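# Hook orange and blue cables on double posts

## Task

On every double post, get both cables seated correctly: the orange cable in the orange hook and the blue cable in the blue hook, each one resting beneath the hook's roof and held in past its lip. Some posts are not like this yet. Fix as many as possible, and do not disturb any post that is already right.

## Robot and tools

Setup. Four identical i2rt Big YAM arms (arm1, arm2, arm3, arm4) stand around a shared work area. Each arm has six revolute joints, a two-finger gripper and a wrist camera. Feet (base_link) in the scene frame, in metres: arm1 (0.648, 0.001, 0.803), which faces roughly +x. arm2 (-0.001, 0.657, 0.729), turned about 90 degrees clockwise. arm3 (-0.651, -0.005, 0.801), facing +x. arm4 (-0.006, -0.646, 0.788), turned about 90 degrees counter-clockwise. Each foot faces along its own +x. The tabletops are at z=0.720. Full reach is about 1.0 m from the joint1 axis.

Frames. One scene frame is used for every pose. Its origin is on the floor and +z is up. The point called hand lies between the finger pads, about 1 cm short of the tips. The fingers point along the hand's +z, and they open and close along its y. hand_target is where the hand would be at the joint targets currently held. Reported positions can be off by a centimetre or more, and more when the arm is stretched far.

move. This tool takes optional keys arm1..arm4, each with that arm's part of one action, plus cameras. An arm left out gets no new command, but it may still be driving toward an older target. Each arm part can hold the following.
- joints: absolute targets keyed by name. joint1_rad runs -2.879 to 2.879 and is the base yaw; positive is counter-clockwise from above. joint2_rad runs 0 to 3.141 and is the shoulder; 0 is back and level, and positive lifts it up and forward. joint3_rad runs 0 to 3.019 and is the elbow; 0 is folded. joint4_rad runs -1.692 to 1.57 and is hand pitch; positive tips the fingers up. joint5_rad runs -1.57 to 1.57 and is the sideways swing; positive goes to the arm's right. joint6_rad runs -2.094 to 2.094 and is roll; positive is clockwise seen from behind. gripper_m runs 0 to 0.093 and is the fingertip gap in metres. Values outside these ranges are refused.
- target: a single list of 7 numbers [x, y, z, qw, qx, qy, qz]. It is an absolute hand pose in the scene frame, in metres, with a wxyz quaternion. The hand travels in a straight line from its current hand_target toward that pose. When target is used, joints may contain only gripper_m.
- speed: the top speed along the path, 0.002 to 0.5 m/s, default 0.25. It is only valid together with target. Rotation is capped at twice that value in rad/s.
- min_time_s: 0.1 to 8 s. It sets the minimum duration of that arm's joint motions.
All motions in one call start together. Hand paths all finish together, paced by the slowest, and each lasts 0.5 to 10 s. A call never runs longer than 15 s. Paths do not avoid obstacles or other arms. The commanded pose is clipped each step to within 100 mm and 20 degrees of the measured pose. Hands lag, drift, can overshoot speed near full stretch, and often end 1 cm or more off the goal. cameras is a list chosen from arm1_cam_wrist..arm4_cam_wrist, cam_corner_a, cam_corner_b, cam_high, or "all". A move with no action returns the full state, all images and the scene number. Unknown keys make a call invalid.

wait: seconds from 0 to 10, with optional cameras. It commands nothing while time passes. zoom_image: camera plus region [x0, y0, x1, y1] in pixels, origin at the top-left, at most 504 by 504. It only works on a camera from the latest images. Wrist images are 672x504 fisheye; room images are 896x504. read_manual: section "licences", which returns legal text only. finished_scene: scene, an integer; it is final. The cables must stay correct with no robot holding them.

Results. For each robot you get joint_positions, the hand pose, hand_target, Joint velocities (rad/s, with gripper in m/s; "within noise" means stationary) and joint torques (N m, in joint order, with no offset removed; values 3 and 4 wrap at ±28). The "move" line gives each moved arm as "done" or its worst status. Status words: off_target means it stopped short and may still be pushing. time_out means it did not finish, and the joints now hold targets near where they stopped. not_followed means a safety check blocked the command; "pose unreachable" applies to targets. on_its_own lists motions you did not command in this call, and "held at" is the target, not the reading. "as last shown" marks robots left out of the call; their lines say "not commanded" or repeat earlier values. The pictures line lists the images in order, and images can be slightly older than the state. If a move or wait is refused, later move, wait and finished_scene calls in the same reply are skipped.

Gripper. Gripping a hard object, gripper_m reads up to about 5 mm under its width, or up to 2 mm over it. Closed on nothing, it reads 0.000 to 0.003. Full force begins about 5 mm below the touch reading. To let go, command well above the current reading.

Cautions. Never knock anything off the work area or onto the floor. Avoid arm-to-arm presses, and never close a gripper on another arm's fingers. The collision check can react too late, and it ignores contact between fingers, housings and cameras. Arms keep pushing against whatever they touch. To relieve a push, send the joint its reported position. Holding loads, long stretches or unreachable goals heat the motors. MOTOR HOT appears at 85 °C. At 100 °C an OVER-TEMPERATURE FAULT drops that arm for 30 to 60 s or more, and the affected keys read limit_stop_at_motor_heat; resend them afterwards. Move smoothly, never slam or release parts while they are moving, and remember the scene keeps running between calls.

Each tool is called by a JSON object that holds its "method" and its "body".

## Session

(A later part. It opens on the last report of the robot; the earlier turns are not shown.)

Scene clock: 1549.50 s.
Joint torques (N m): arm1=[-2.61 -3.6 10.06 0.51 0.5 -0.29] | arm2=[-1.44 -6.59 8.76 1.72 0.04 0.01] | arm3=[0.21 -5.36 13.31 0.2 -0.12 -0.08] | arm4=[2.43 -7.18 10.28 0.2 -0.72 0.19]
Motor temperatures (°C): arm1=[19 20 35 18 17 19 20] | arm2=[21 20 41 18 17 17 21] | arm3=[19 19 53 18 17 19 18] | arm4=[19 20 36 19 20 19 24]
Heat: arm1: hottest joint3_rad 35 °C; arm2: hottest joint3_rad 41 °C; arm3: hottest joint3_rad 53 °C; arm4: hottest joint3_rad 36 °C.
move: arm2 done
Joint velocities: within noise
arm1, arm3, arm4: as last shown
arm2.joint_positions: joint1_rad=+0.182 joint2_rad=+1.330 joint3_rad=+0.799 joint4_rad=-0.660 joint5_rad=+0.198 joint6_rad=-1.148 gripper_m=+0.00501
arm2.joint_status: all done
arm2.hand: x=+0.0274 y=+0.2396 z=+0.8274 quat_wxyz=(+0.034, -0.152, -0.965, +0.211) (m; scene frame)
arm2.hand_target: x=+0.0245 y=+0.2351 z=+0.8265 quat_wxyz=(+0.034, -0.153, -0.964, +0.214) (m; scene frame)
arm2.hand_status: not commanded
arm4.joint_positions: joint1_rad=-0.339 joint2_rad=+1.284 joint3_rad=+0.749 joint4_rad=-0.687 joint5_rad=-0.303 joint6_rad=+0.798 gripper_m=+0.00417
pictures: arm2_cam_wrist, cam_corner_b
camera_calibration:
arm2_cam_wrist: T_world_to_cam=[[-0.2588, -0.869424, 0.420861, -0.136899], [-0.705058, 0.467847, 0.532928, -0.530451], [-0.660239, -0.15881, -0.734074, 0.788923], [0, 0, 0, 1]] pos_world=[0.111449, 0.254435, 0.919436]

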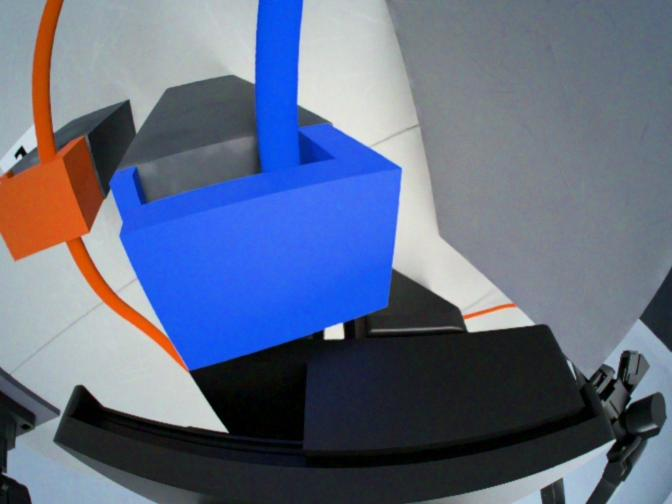

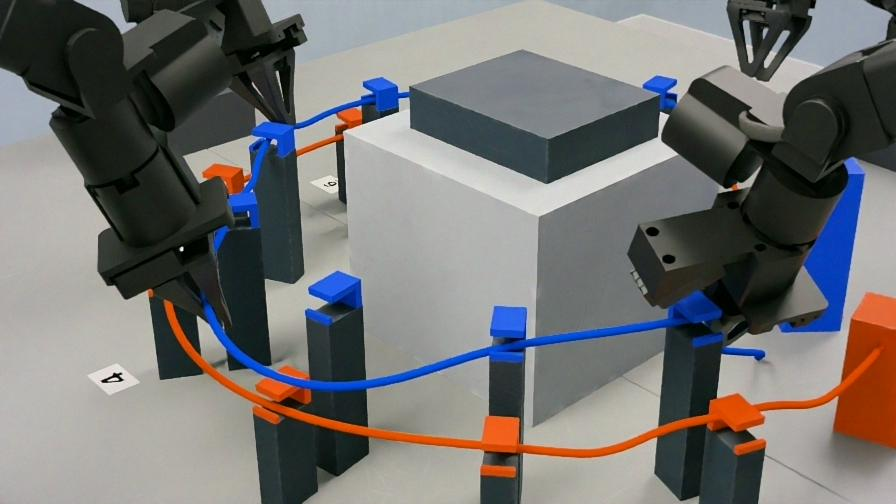

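{"method": "move", "body": {"arm2": {"target": [-0.0380, 0.2920, 0.9250, -0.034, 0.1532, 0.9642, -0.2139], "speed": 0.08}, "cameras": ["arm2_cam_wrist", "arm1_cam_wrist", "cam_corner_b"]}}

{"method": "zoom_image", "body": {"camera": "cam_corner_b", "region": [640, 250, 780, 380]}}

{"method": "zoom_image", "body": {"camera": "cam_corner_b", "region": [180, 230, 580, 420]}}

Scene clock: 1563.77 s.
Joint torques (N m): arm1=[-1.49 -3.72 9.32 0.2 0.24 -0.15] | arm2=[-3.08 -5.89 13.33 0.73 0.74 0.02] | arm3=[0.21 -5.36 13.3 0.2 -0.13 -0.08] | arm4=[2.49 -7.36 10.29 0.23 -0.69 0.18]
Motor temperatures (°C): arm1=[19 20 35 18 17 19 20] | arm2=[21 20 41 18 17 17 21] | arm3=[19 19 53 18 17 19 18] | arm4=[19 20 36 19 20 19 24]
Heat: arm1: hottest joint3_rad 35 °C; arm2: hottest joint3_rad 41 °C; arm3: hottest joint3_rad 53 °C; arm4: hottest joint3_rad 36 °C.
move: arm2 off_target
Joint velocities: within noise
arm1.joint_positions: joint1_rad=+0.132 joint2_rad=+1.129 joint3_rad=+0.568 joint4_rad=-0.617 joint5_rad=+0.230 joint6_rad=-1.015 gripper_m=+0.00408
arm1.joint_status: not commanded
arm1.hand: x=+0.3085 y=+0.0034 z=+0.8808 quat_wxyz=(-0.187, +0.835, +0.501, -0.131) (m; scene frame)
arm1.hand_target: x=+0.3086 y=+0.0071 z=+0.8801 quat_wxyz=(-0.186, +0.837, +0.500, -0.121) (m; scene frame)
arm1.hand_status: not commanded
arm2.joint_positions: joint1_rad=+0.028 joint2_rad=+1.070 joint3_rad=+0.799 joint4_rad=-0.943 joint5_rad=+0.113 joint6_rad=-1.308 gripper_m=+0.00494
arm2.joint_status: not commanded
arm2.hand: x=-0.0228 y=+0.3043 z=+0.8941 quat_wxyz=(+0.026, -0.141, -0.972, +0.187) (m; scene frame)
arm2.hand_target: x=-0.0375 y=+0.2933 z=+0.9246 quat_wxyz=(+0.035, -0.153, -0.964, +0.214) (m; scene frame)
arm2.hand_status: off_target (0.037 m and 3.6 deg from the pose sent, 0.129 m and 0.3 deg at the start)
arm3: as last shown
arm4.joint_positions: joint1_rad=-0.337 joint2_rad=+1.284 joint3_rad=+0.749 joint4_rad=-0.687 joint5_rad=-0.304 joint6_rad=+0.798 gripper_m=+0.00405
arm4.joint_status: not commanded
arm4.hand: x=+0.0755 y=-0.2598 z=+0.8762 quat_wxyz=(+0.036, +0.235, -0.947, -0.218) (m; scene frame)
arm4.hand_target: x=+0.0642 y=-0.2584 z=+0.8731 quat_wxyz=(+0.052, +0.237, -0.947, -0.210) (m; scene frame)
arm4.hand_status: not commanded
pictures: arm1_cam_wrist, arm2_cam_wrist, cam_corner_b
camera_calibration:
arm1_cam_wrist: T_world_to_cam=[[-0.789924, 0.420632, 0.446194, -0.152302], [0.609469, 0.618752, 0.495674, -0.623149], [-0.0675872, 0.663486, -0.74513, 0.798927], [0, 0, 0, 1]] pos_world=[0.313481, -0.0804391, 0.972139]
arm2_cam_wrist: T_world_to_cam=[[-0.244185, -0.894947, 0.37342, -0.0712337], [-0.72619, 0.423961, 0.541208, -0.626119], [-0.642668, -0.139019, -0.753426, 0.826751], [0, 0, 0, 1]] pos_world=[0.0592509, 0.316634, 0.988356]

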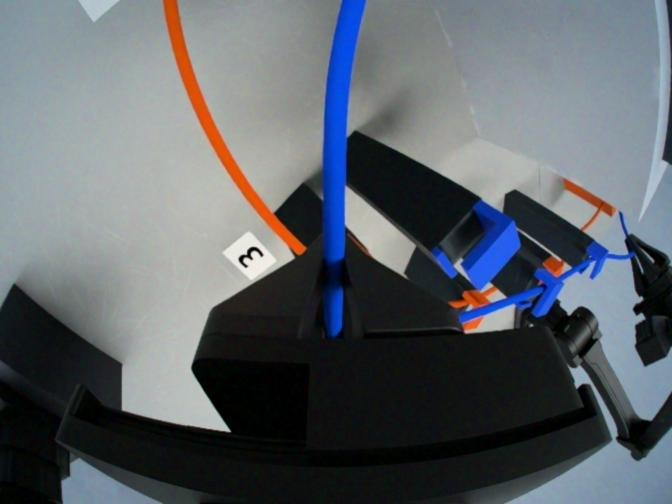

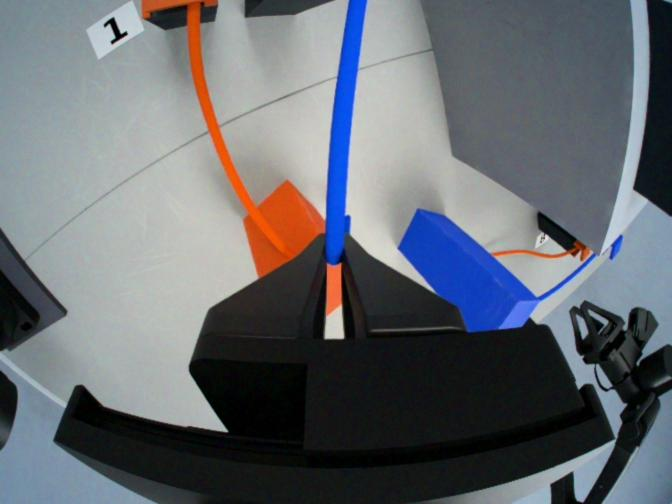

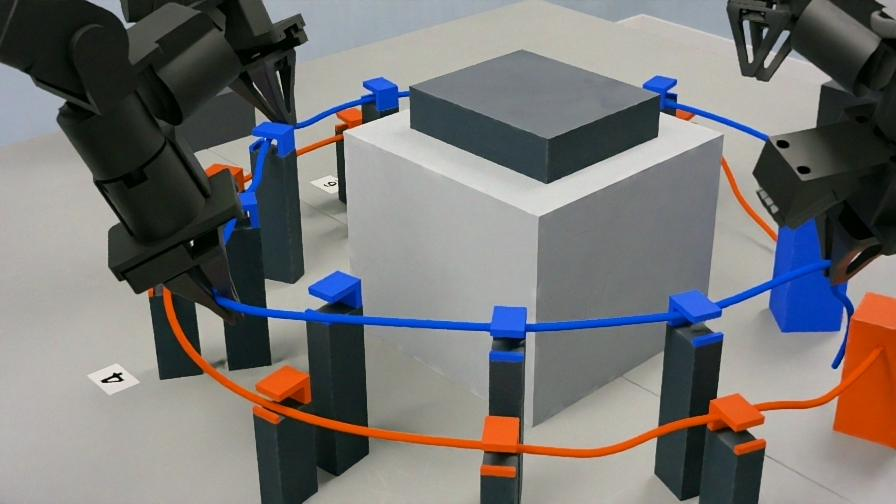

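Scaled by 3.600 from the camera's 896x504 image, which has a finer 1280x720 frame.

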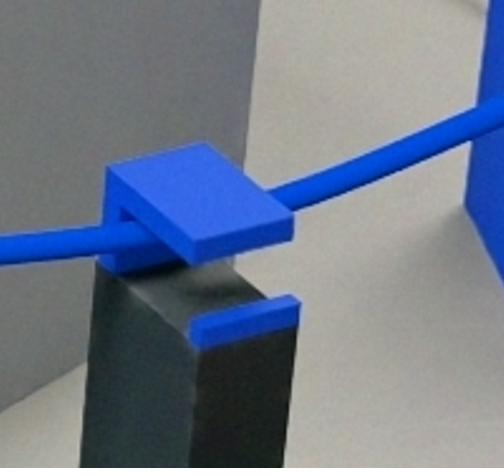

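Scaled by 1.260 from the camera's 896x504 image, which has a finer 1280x720 frame.

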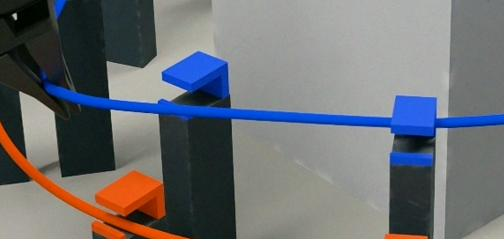

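{"method": "zoom_image", "body": {"camera": "cam_corner_b", "region": [290, 260, 390, 350]}}

{"method": "zoom_image", "body": {"camera": "cam_corner_b", "region": [460, 290, 560, 380]}}

Scaled by 5.040 from the camera's 896x504 image, which has a finer 1280x720 frame.

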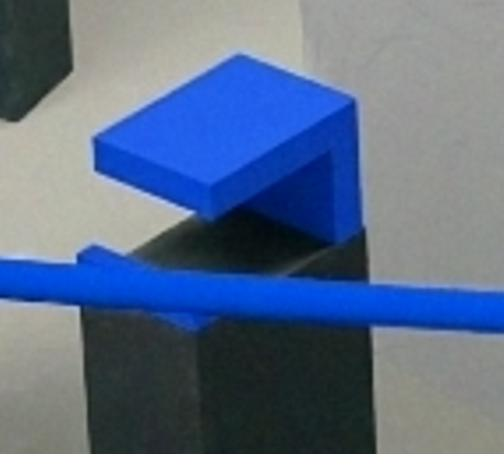

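Scaled by 5.040 from the camera's 896x504 image, which has a finer 1280x720 frame.

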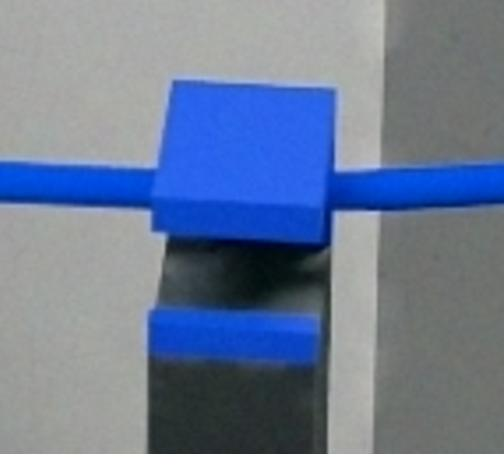

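{"method": "move", "body": {"arm1": {"target": [0.2892, -0.0167, 0.8865, -0.1861, 0.8383, 0.5001, -0.1209], "speed": 0.04}, "cameras": ["arm1_cam_wrist", "cam_corner_a", "cam_corner_b"]}}

{"method": "zoom_image", "body": {"camera": "cam_corner_b", "region": [290, 260, 390, 350]}}

{"method": "zoom_image", "body": {"camera": "cam_corner_a", "region": [655, 145, 725, 215]}}

Scene clock: 1581.60 s.
Joint torques (N m): arm1=[0.79 -4.42 10.58 -0.24 -0.18 0.08] | arm2=[-2.78 -5.77 13.33 0.72 0.72 -0.03] | arm3=[0.09 -5.36 13.3 0.21 -0.13 -0.08] | arm4=[1.79 -7.59 10.28 0.44 -0.37 0.17]
Motor temperatures (°C): arm1=[19 20 34 18 17 19 20] | arm2=[21 20 44 18 18 17 22] | arm3=[19 19 54 18 17 19 18] | arm4=[19 20 36 19 20 19 24]
Heat: arm1: hottest joint3_rad 34 °C; arm2: hottest joint3_rad 44 °C; arm3: hottest joint3_rad 54 °C; arm4: hottest joint3_rad 36 °C.
move: arm1 off_target
Joint velocities: within noise
arm1.joint_positions: joint1_rad=+0.176 joint2_rad=+1.190 joint3_rad=+0.618 joint4_rad=-0.629 joint5_rad=+0.266 joint6_rad=-0.972 gripper_m=+0.00408
arm1.joint_status: not commanded
arm1.hand: x=+0.2933 y=-0.0079 z=+0.8822 quat_wxyz=(-0.193, +0.836, +0.499, -0.121) (m; scene frame)
arm1.hand_target: x=+0.2893 y=-0.0166 z=+0.8866 quat_wxyz=(-0.186, +0.837, +0.500, -0.121) (m; scene frame)
arm1.hand_status: off_target (0.011 m and 0.9 deg from the pose sent, 0.029 m and 1.2 deg at the start)
arm2, arm3, arm4: as last shown
arm2.joint_positions: joint1_rad=+0.023 joint2_rad=+1.069 joint3_rad=+0.799 joint4_rad=-0.945 joint5_rad=+0.113 joint6_rad=-1.308 gripper_m=+0.00494
arm2.hand: x=-0.0248 y=+0.3051 z=+0.8944 quat_wxyz=(+0.027, -0.143, -0.972, +0.186) (m; scene frame)
arm4.joint_positions: joint1_rad=-0.329 joint2_rad=+1.286 joint3_rad=+0.749 joint4_rad=-0.693 joint5_rad=-0.311 joint6_rad=+0.799 gripper_m=+0.00432
arm4.hand: x=+0.0707 y=-0.2602 z=+0.8752 quat_wxyz=(+0.042, +0.238, -0.946, -0.216) (m; scene frame)
pictures: arm1_cam_wrist, cam_corner_a, cam_corner_b
camera_calibration:
arm1_cam_wrist: T_world_to_cam=[[-0.79056, 0.419136, 0.446476, -0.160243], [0.609956, 0.603809, 0.513193, -0.623369], [-0.0544888, 0.678041, -0.733002, 0.791982], [0, 0, 0, 1]] pos_world=[0.2967, -0.0934362, 0.971978]

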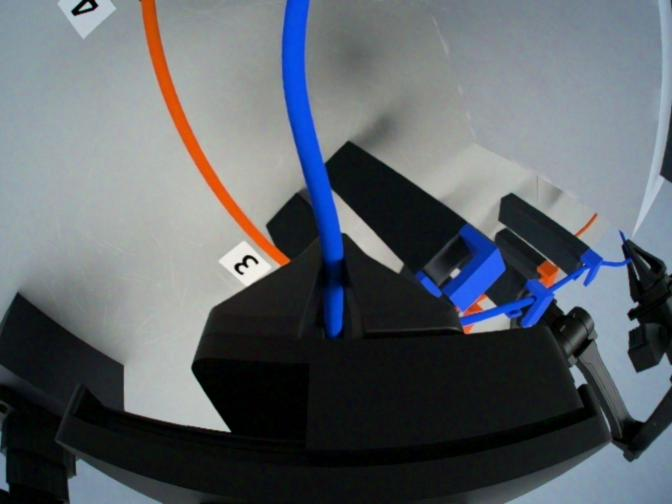

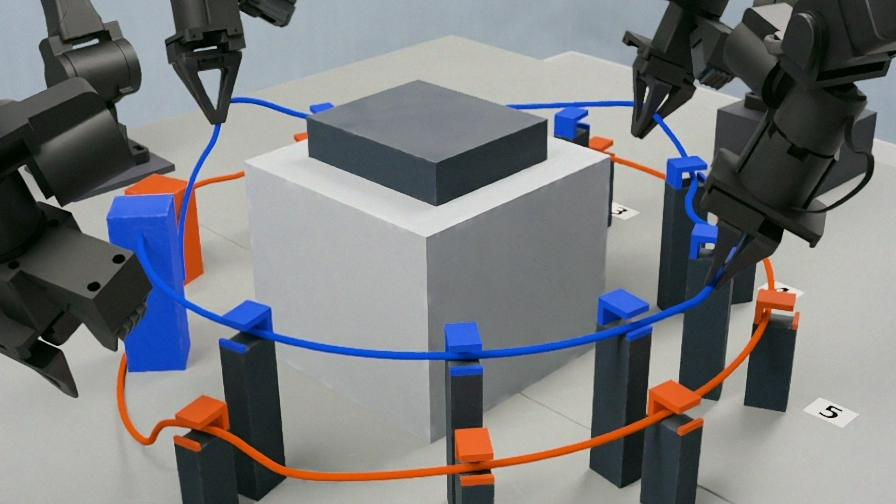

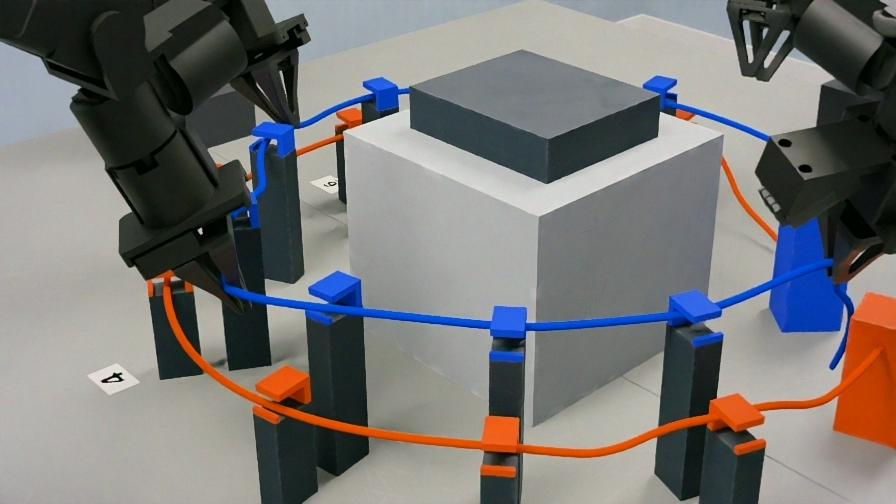

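Scaled by 5.040 from the camera's 896x504 image, which has a finer 1280x720 frame.

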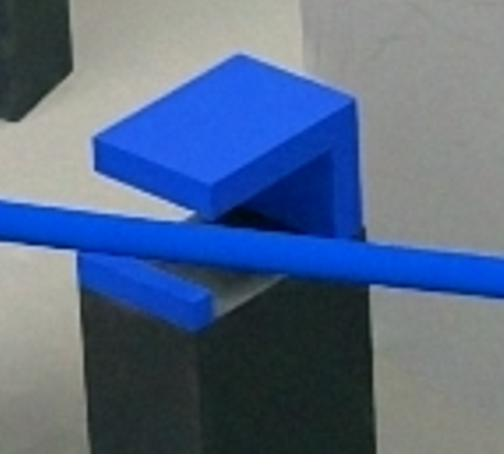

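Scaled by 7.200 from the camera's 896x504 image, which has a finer 1280x720 frame.

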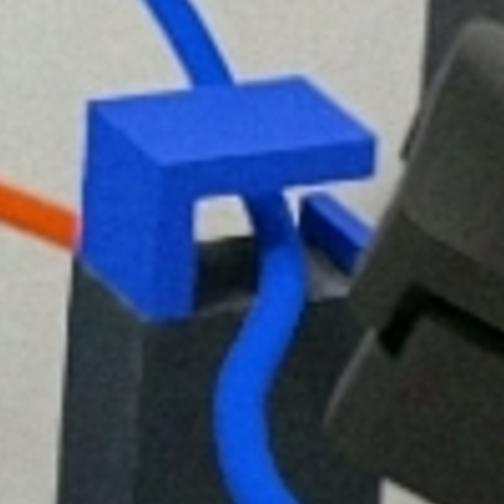

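{"method": "move", "body": {"arm1": {"target": [0.2720, -0.0300, 0.8855, -0.1861, 0.8383, 0.5001, -0.1209], "speed": 0.04}, "cameras": ["arm1_cam_wrist", "cam_corner_a", "cam_corner_b"]}}

{"method": "zoom_image", "body": {"camera": "cam_corner_b", "region": [290, 260, 390, 350]}}

{"method": "zoom_image", "body": {"camera": "cam_corner_a", "region": [655, 145, 745, 245]}}

Scene clock: 1588.23 s.
Joint torques (N m): arm1=[1.03 -5.07 11.04 -0.02 -0.26 0.09] | arm2=[-2.67 -5.95 13.33 0.76 0.72 -0.03] | arm3=[0.15 -5.36 13.3 0.21 -0.12 -0.08] | arm4=[1.49 -7.18 10.25 0.51 -0.29 0.17]
Motor temperatures (°C): arm1=[19 20 34 18 17 19 20] | arm2=[21 20 45 18 18 17 22] | arm3=[19 19 54 18 17 19 18] | arm4=[19 20 36 19 20 19 24]
Heat: arm1: hottest joint3_rad 34 °C; arm2: hottest joint3_rad 45 °C; arm3: hottest joint3_rad 54 °C; arm4: hottest joint3_rad 36 °C.
move: arm1 off_target
Joint velocities: within noise
arm1.joint_positions: joint1_rad=+0.205 joint2_rad=+1.250 joint3_rad=+0.657 joint4_rad=-0.630 joint5_rad=+0.278 joint6_rad=-0.939 gripper_m=+0.00408
arm1.joint_status: not commanded
arm1.hand: x=+0.2804 y=-0.0185 z=+0.8783 quat_wxyz=(-0.192, +0.837, +0.499, -0.115) (m; scene frame)
arm1.hand_target: x=+0.2724 y=-0.0299 z=+0.8855 quat_wxyz=(-0.186, +0.837, +0.500, -0.121) (m; scene frame)
arm1.hand_status: off_target (0.016 m and 1.0 deg from the pose sent, 0.031 m and 0.9 deg at the start)
arm2: as last shown
arm3.joint_positions: joint1_rad=-0.246 joint2_rad=+0.893 joint3_rad=+0.456 joint4_rad=-0.778 joint5_rad=-0.213 joint6_rad=+1.097 gripper_m=+0.04489
arm3.joint_status: not commanded
arm3.hand: x=-0.3818 y=-0.0435 z=+0.8748 quat_wxyz=(-0.112, -0.607, -0.770, -0.163) (m; scene frame)
arm3.hand_target: x=-0.3683 y=-0.0498 z=+0.8948 quat_wxyz=(-0.133, -0.600, -0.770, -0.171) (m; scene frame)
arm3.hand_status: not commanded
arm4.joint_positions: joint1_rad=-0.327 joint2_rad=+1.286 joint3_rad=+0.749 joint4_rad=-0.697 joint5_rad=-0.313 joint6_rad=+0.800 gripper_m=+0.00401
arm4.joint_status: not commanded
arm4.hand: x=+0.0694 y=-0.2608 z=+0.8750 quat_wxyz=(+0.044, +0.238, -0.946, -0.215) (m; scene frame)
arm4.hand_target: x=+0.0642 y=-0.2584 z=+0.8731 quat_wxyz=(+0.052, +0.236, -0.947, -0.210) (m; scene frame)
arm4.hand_status: not commanded
pictures: arm1_cam_wrist, cam_corner_a, cam_corner_b
camera_calibration:
arm1_cam_wrist: T_world_to_cam=[[-0.79426, 0.421518, 0.437577, -0.15523], [0.606126, 0.599471, 0.522729, -0.6144], [-0.0419753, 0.68041, -0.731629, 0.79097], [0, 0, 0, 1]] pos_world=[0.282312, -0.104437, 0.967786]

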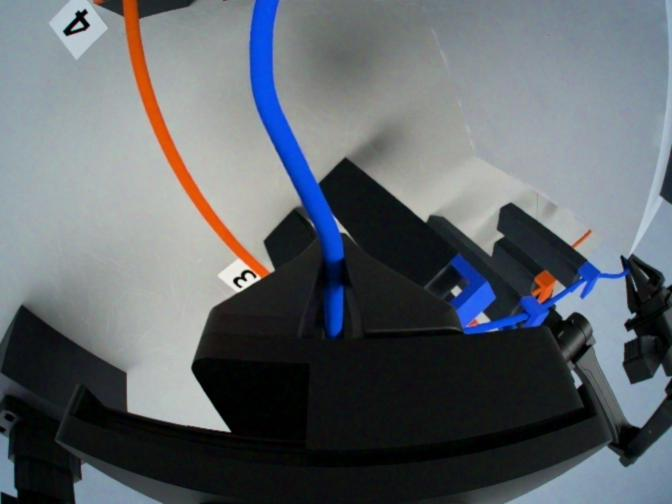

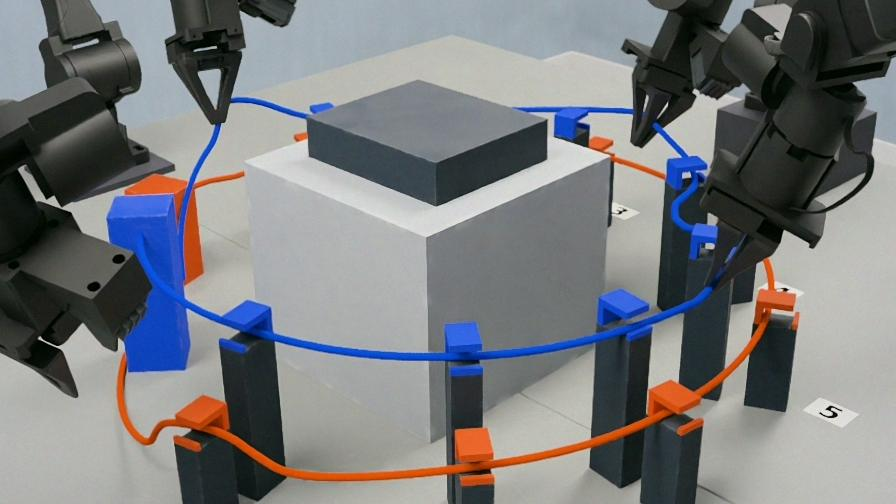

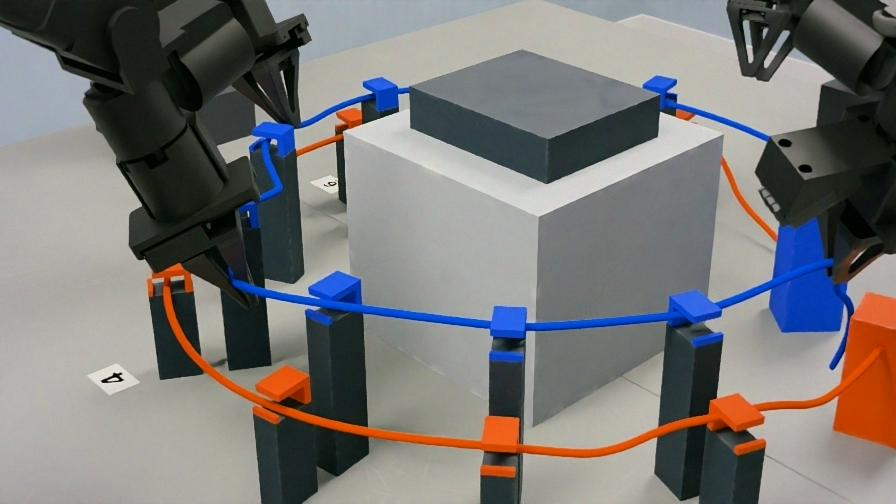

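Scaled by 5.040 from the camera's 896x504 image, which has a finer 1280x720 frame.

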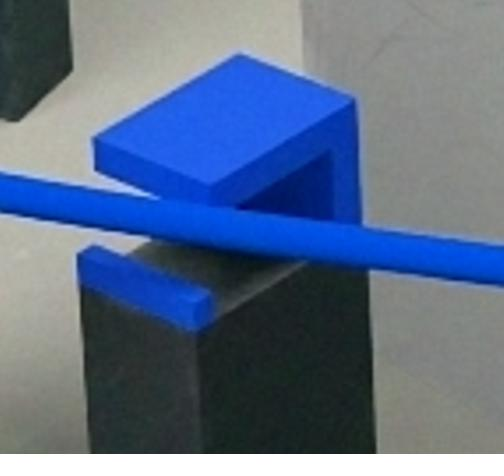

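Scaled by 5.040 from the camera's 896x504 image, which has a finer 1280x720 frame.

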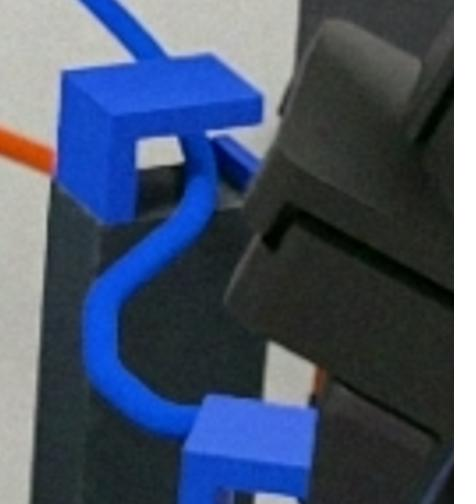

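{"method": "move", "body": {"arm1": {"target": [0.2630, -0.0350, 0.8775, -0.1861, 0.8383, 0.5001, -0.1209], "speed": 0.04}, "cameras": ["arm1_cam_wrist", "cam_corner_a", "cam_corner_b"]}}

{"method": "zoom_image", "body": {"camera": "cam_corner_b", "region": [290, 260, 390, 350]}}

{"method": "zoom_image", "body": {"camera": "cam_corner_a", "region": [655, 145, 745, 245]}}

Scene clock: 1596.27 s.
Joint torques (N m): arm1=[1.08 -5.42 10.73 1.06 -0.31 0.06] | arm2=[-2.73 -5.77 13.3 0.75 0.72 -0.03] | arm3=[0.15 -5.3 13.31 0.21 -0.12 -0.08] | arm4=[1.73 -7.53 10.24 0.54 -0.29 0.16]
Motor temperatures (°C): arm1=[19 20 34 18 17 19 20] | arm2=[21 20 46 18 18 17 22] | arm3=[19 19 54 18 17 19 18] | arm4=[19 20 36 19 20 19 24]
Heat: arm1: hottest joint3_rad 34 °C; arm2: hottest joint3_rad 46 °C; arm3: hottest joint3_rad 54 °C; arm4: hottest joint3_rad 36 °C.
move: arm1 off_target
Joint velocities: within noise
arm1.joint_positions: joint1_rad=+0.214 joint2_rad=+1.291 joint3_rad=+0.670 joint4_rad=-0.630 joint5_rad=+0.282 joint6_rad=-0.930 gripper_m=+0.00408
arm1.joint_status: not commanded
arm1.hand: x=+0.2772 y=-0.0217 z=+0.8695 quat_wxyz=(-0.188, +0.839, +0.501, -0.103) (m; scene frame)
arm1.hand_target: x=+0.2638 y=-0.0349 z=+0.8778 quat_wxyz=(-0.186, +0.837, +0.500, -0.121) (m; scene frame)
arm1.hand_status: off_target (0.021 m and 2.1 deg from the pose sent, 0.024 m and 0.9 deg at the start)
arm2, arm3: as last shown
arm4.joint_positions: joint1_rad=-0.327 joint2_rad=+1.286 joint3_rad=+0.749 joint4_rad=-0.697 joint5_rad=-0.313 joint6_rad=+0.800 gripper_m=+0.00421
arm4.joint_status: not commanded
arm4.hand: x=+0.0693 y=-0.2607 z=+0.8750 quat_wxyz=(+0.045, +0.238, -0.946, -0.215) (m; scene frame)
arm4.hand_target: x=+0.0642 y=-0.2584 z=+0.8732 quat_wxyz=(+0.052, +0.236, -0.947, -0.210) (m; scene frame)
arm4.hand_status: not commanded
pictures: arm1_cam_wrist, cam_corner_a, cam_corner_b
camera_calibration:
arm1_cam_wrist: T_world_to_cam=[[-0.804347, 0.420139, 0.420129, -0.134768], [0.59371, 0.595849, 0.540808, -0.618338], [-0.0231191, 0.684432, -0.72871, 0.778884], [0, 0, 0, 1]] pos_world=[0.27672, -0.108036, 0.958602]

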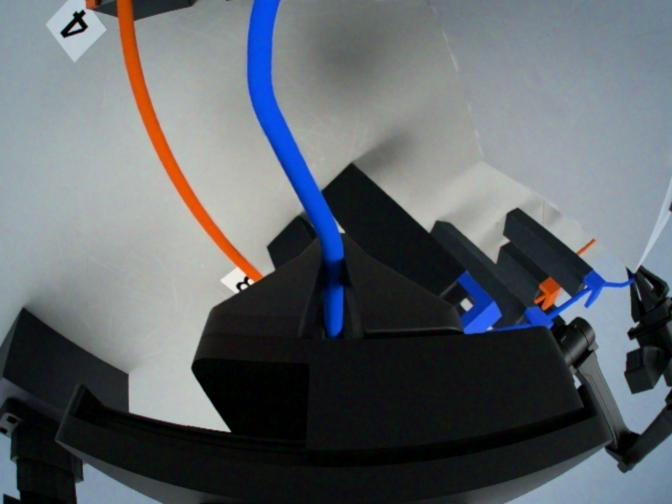

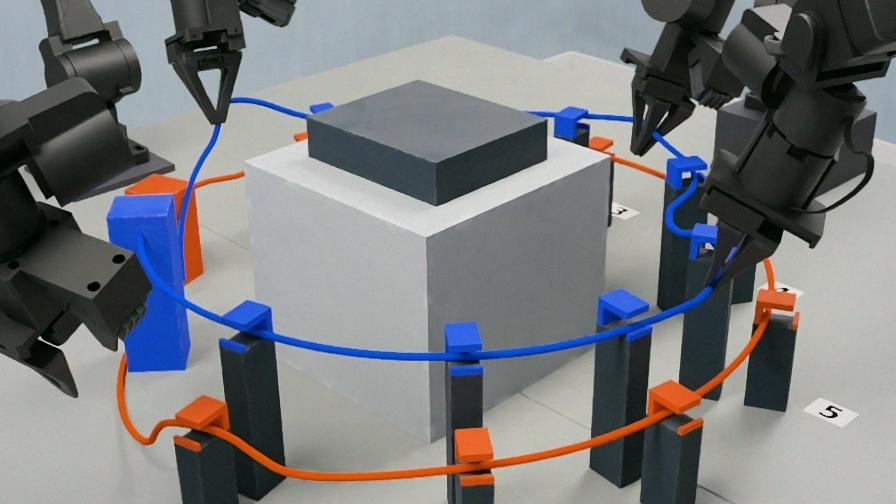

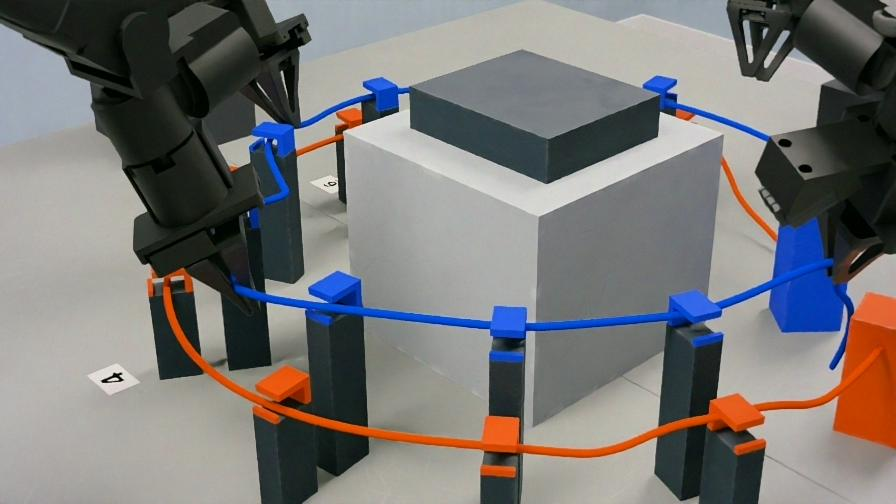

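Scaled by 5.040 from the camera's 896x504 image, which has a finer 1280x720 frame.

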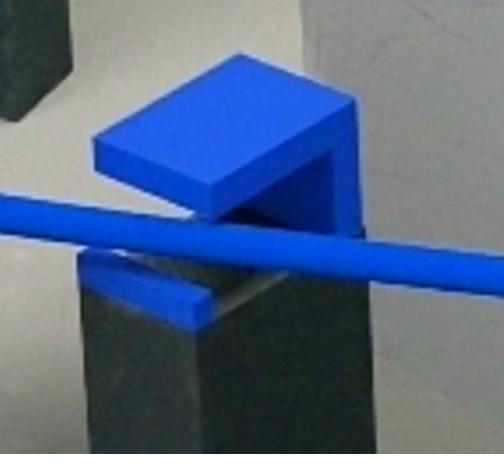

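Scaled by 5.040 from the camera's 896x504 image, which has a finer 1280x720 frame.

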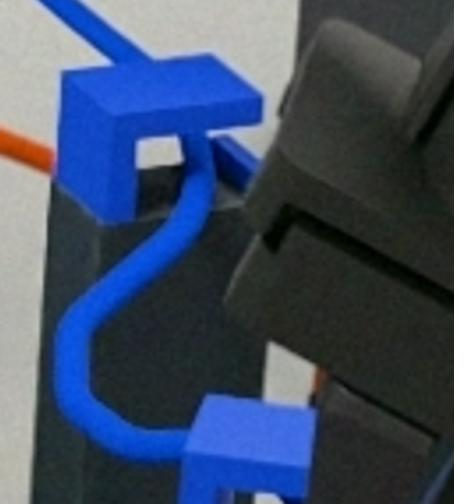

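{"method": "move", "body": {"arm1": {"target": [0.2440, -0.0480, 0.8850, -0.1861, 0.8383, 0.5001, -0.1209], "speed": 0.04}, "cameras": ["arm1_cam_wrist", "cam_corner_a", "cam_corner_b"]}}

{"method": "zoom_image", "body": {"camera": "cam_corner_b", "region": [290, 260, 390, 350]}}

{"method": "zoom_image", "body": {"camera": "cam_corner_a", "region": [655, 145, 745, 245]}}

Scene clock: 1602.57 s.
Joint torques (N m): arm1=[1.14 -6.18 11.48 0.24 -0.24 0.08] | arm2=[-2.78 -5.77 13.3 0.72 0.72 -0.03] | arm3=[0.15 -5.3 13.27 0.21 -0.12 -0.08] | arm4=[1.61 -7.18 10.24 0.58 -0.28 0.17]
Motor temperatures (°C): arm1=[19 20 34 18 17 19 20] | arm2=[21 20 46 18 18 17 22] | arm3=[19 19 54 18 17 19 18] | arm4=[19 20 36 19 20 19 24]
Heat: arm1: hottest joint3_rad 34 °C; arm2: hottest joint3_rad 46 °C; arm3: hottest joint3_rad 54 °C; arm4: hottest joint3_rad 36 °C.
move: arm1 off_target
Joint velocities: arm1=[within noise] | arm2=[within noise] | arm3=[within noise] | arm4=[0.005 -0.005 -0.012 -0.022 -0.037 -0.007 0.011]
arm1.joint_positions: joint1_rad=+0.238 joint2_rad=+1.338 joint3_rad=+0.728 joint4_rad=-0.634 joint5_rad=+0.289 joint6_rad=-0.904 gripper_m=+0.00408
arm1.joint_status: not commanded
arm1.hand: x=+0.2562 y=-0.0341 z=+0.8755 quat_wxyz=(-0.190, +0.839, +0.498, -0.109) (m; scene frame)
arm1.hand_target: x=+0.2446 y=-0.0479 z=+0.8851 quat_wxyz=(-0.186, +0.837, +0.500, -0.121) (m; scene frame)
arm1.hand_status: off_target (0.021 m and 1.4 deg from the pose sent, 0.045 m and 2.0 deg at the start)
arm2, arm3: as last shown
arm4.joint_positions: joint1_rad=-0.326 joint2_rad=+1.287 joint3_rad=+0.749 joint4_rad=-0.697 joint5_rad=-0.314 joint6_rad=+0.800 gripper_m=+0.00426
arm4.joint_status: not commanded
arm4.hand: x=+0.0690 y=-0.2607 z=+0.8749 quat_wxyz=(+0.045, +0.239, -0.946, -0.215) (m; scene frame)
arm4.hand_target: x=+0.0641 y=-0.2584 z=+0.8731 quat_wxyz=(+0.052, +0.236, -0.947, -0.210) (m; scene frame)
arm4.hand_status: not commanded
pictures: arm1_cam_wrist, cam_corner_a, cam_corner_b
camera_calibration:
arm1_cam_wrist: T_world_to_cam=[[-0.797567, 0.423915, 0.429165, -0.158459], [0.602425, 0.596485, 0.530368, -0.594796], [-0.0311596, 0.681543, -0.731114, 0.795397], [0, 0, 0, 1]] pos_world=[0.256722, -0.120137, 0.964991]

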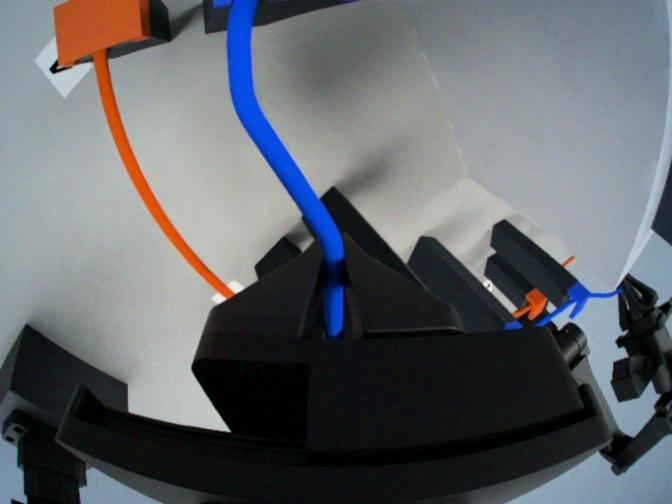

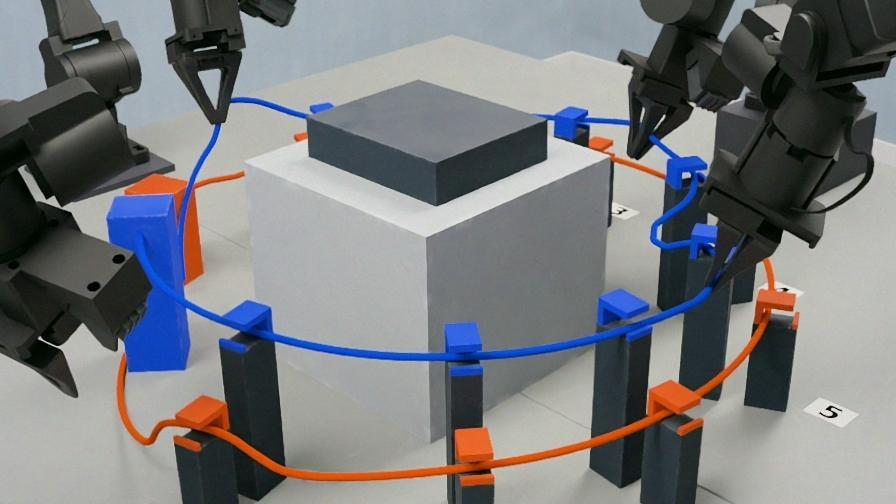

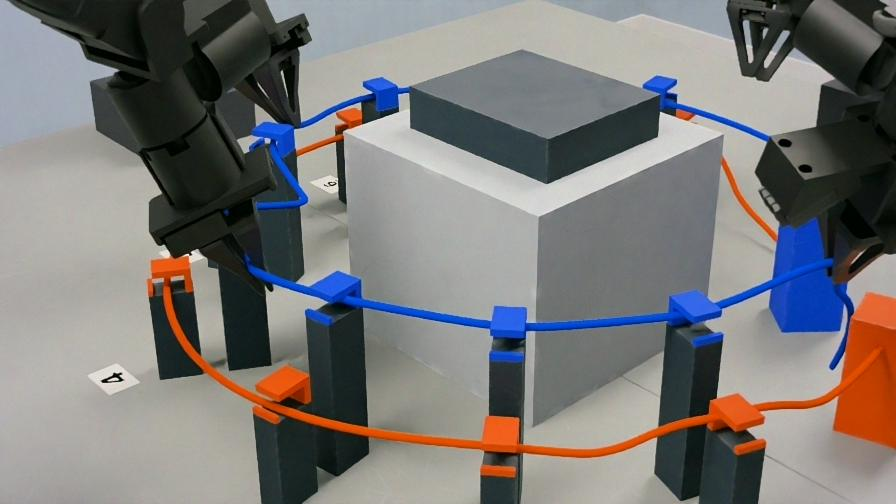

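Scaled by 5.040 from the camera's 896x504 image, which has a finer 1280x720 frame.

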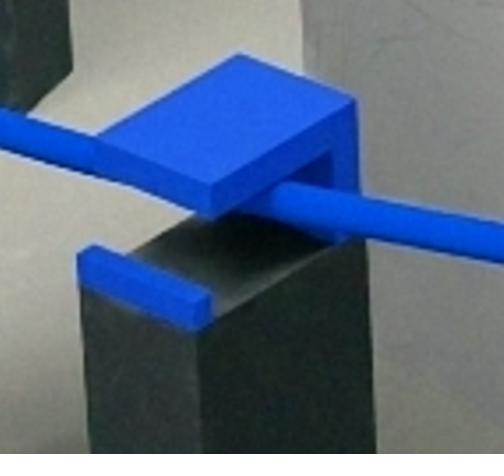

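Scaled by 5.040 from the camera's 896x504 image, which has a finer 1280x720 frame.

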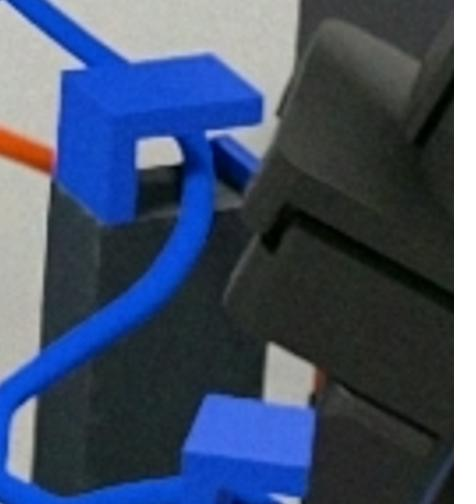

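{"method": "move", "body": {"arm1": {"joints": {"gripper_m": 0.045}}, "cameras": ["arm1_cam_wrist", "arm4_cam_wrist", "cam_corner_a", "cam_corner_b"]}}

{"method": "zoom_image", "body": {"camera": "cam_corner_b", "region": [290, 260, 390, 350]}}

{"method": "zoom_image", "body": {"camera": "cam_corner_a", "region": [640, 130, 780, 270]}}

Scene clock: 1608.93 s.
Joint torques (N m): arm1=[-0.26 -6.18 11.45 0.2 -0.05 -0.02] | arm2=[-1.38 -5.13 13.34 1.01 0.23 0] | arm3=[0.26 -5.3 13.31 0.18 -0.13 -0.08] | arm4=[1.49 -7.59 10.24 0.59 -0.27 0.18]
Motor temperatures (°C): arm1=[19 20 35 18 17 19 20] | arm2=[21 20 47 18 18 17 22] | arm3=[19 19 54 18 17 19 18] | arm4=[19 20 36 19 20 19 24]
Heat: arm1: hottest joint3_rad 35 °C; arm2: hottest joint3_rad 47 °C; arm3: hottest joint3_rad 54 °C; arm4: hottest joint3_rad 36 °C.
move: arm1 done
Joint velocities: within noise
arm1.joint_positions: joint1_rad=+0.255 joint2_rad=+1.338 joint3_rad=+0.728 joint4_rad=-0.634 joint5_rad=+0.285 joint6_rad=-0.896 gripper_m=+0.04484
arm1.joint_status: all done
arm1.hand: x=+0.2570 y=-0.0417 z=+0.8753 quat_wxyz=(-0.186, +0.836, +0.503, -0.112) (m; scene frame)
arm1.hand_target: x=+0.2447 y=-0.0479 z=+0.8850 quat_wxyz=(-0.186, +0.837, +0.500, -0.121) (m; scene frame)
arm1.hand_status: not commanded
arm2, arm3, arm4: as last shown
arm2.joint_positions: joint1_rad=+0.005 joint2_rad=+1.059 joint3_rad=+0.799 joint4_rad=-0.953 joint5_rad=+0.125 joint6_rad=-1.310 gripper_m=+0.00494
arm2.hand: x=-0.0331 y=+0.3078 z=+0.8970 quat_wxyz=(+0.034, -0.152, -0.970, +0.187) (m; scene frame)
arm4.joint_positions: joint1_rad=-0.326 joint2_rad=+1.287 joint3_rad=+0.749 joint4_rad=-0.697 joint5_rad=-0.314 joint6_rad=+0.800 gripper_m=+0.00401
pictures: arm1_cam_wrist, arm4_cam_wrist, cam_corner_a, cam_corner_b
camera_calibration:
arm1_cam_wrist: T_world_to_cam=[[-0.802518, 0.416741, 0.426957, -0.151541], [0.595284, 0.607295, 0.526146, -0.584667], [-0.0400229, 0.676402, -0.735444, 0.806258], [0, 0, 0, 1]] pos_world=[0.258697, -0.127136, 0.965279]
arm4_cam_wrist: T_world_to_cam=[[0.435649, -0.787367, -0.436191, 0.145701], [-0.598946, -0.615313, 0.512498, -0.564813], [-0.671918, 0.0379856, -0.739651, 0.826667], [0, 0, 0, 1]] pos_world=[0.153686, -0.264218, 0.964463]

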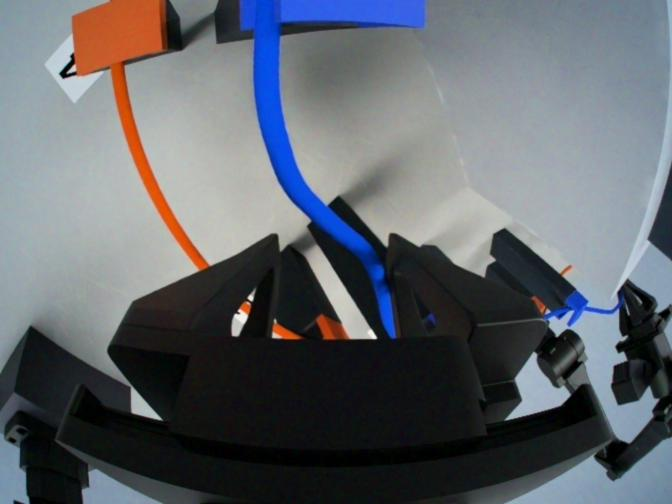

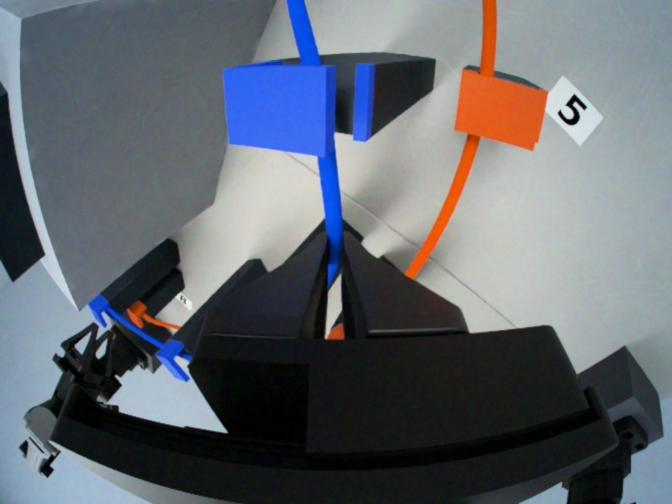

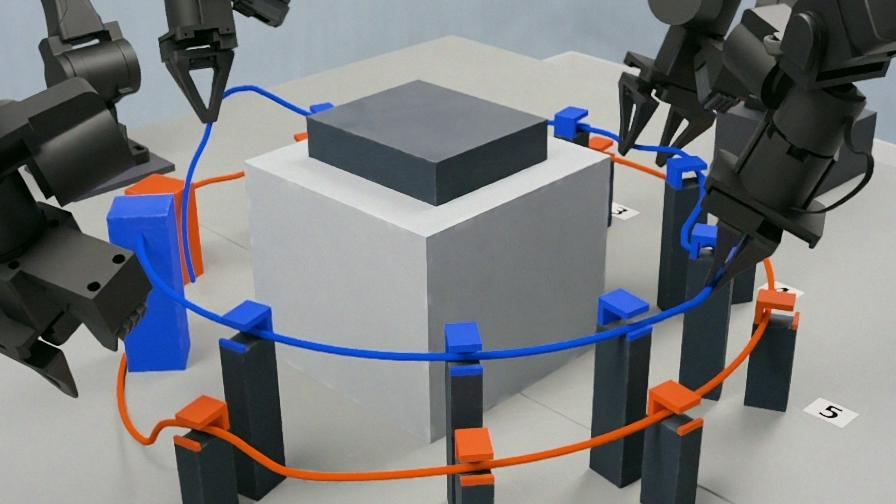

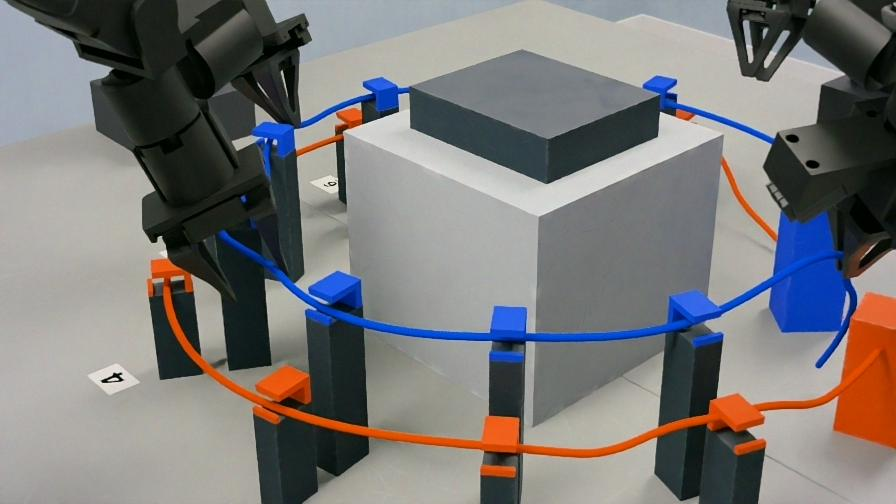

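Scaled by 5.040 from the camera's 896x504 image, which has a finer 1280x720 frame.

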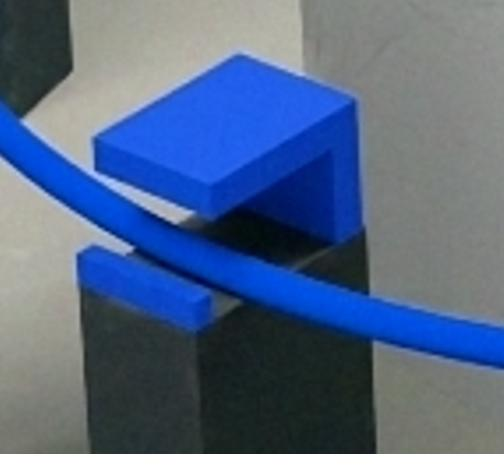

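Scaled by 3.600 from the camera's 896x504 image, which has a finer 1280x720 frame.

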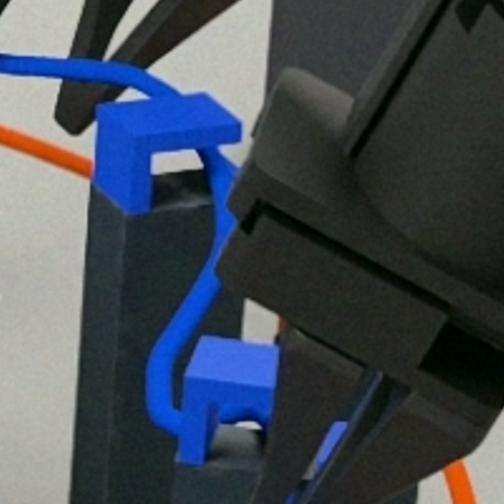

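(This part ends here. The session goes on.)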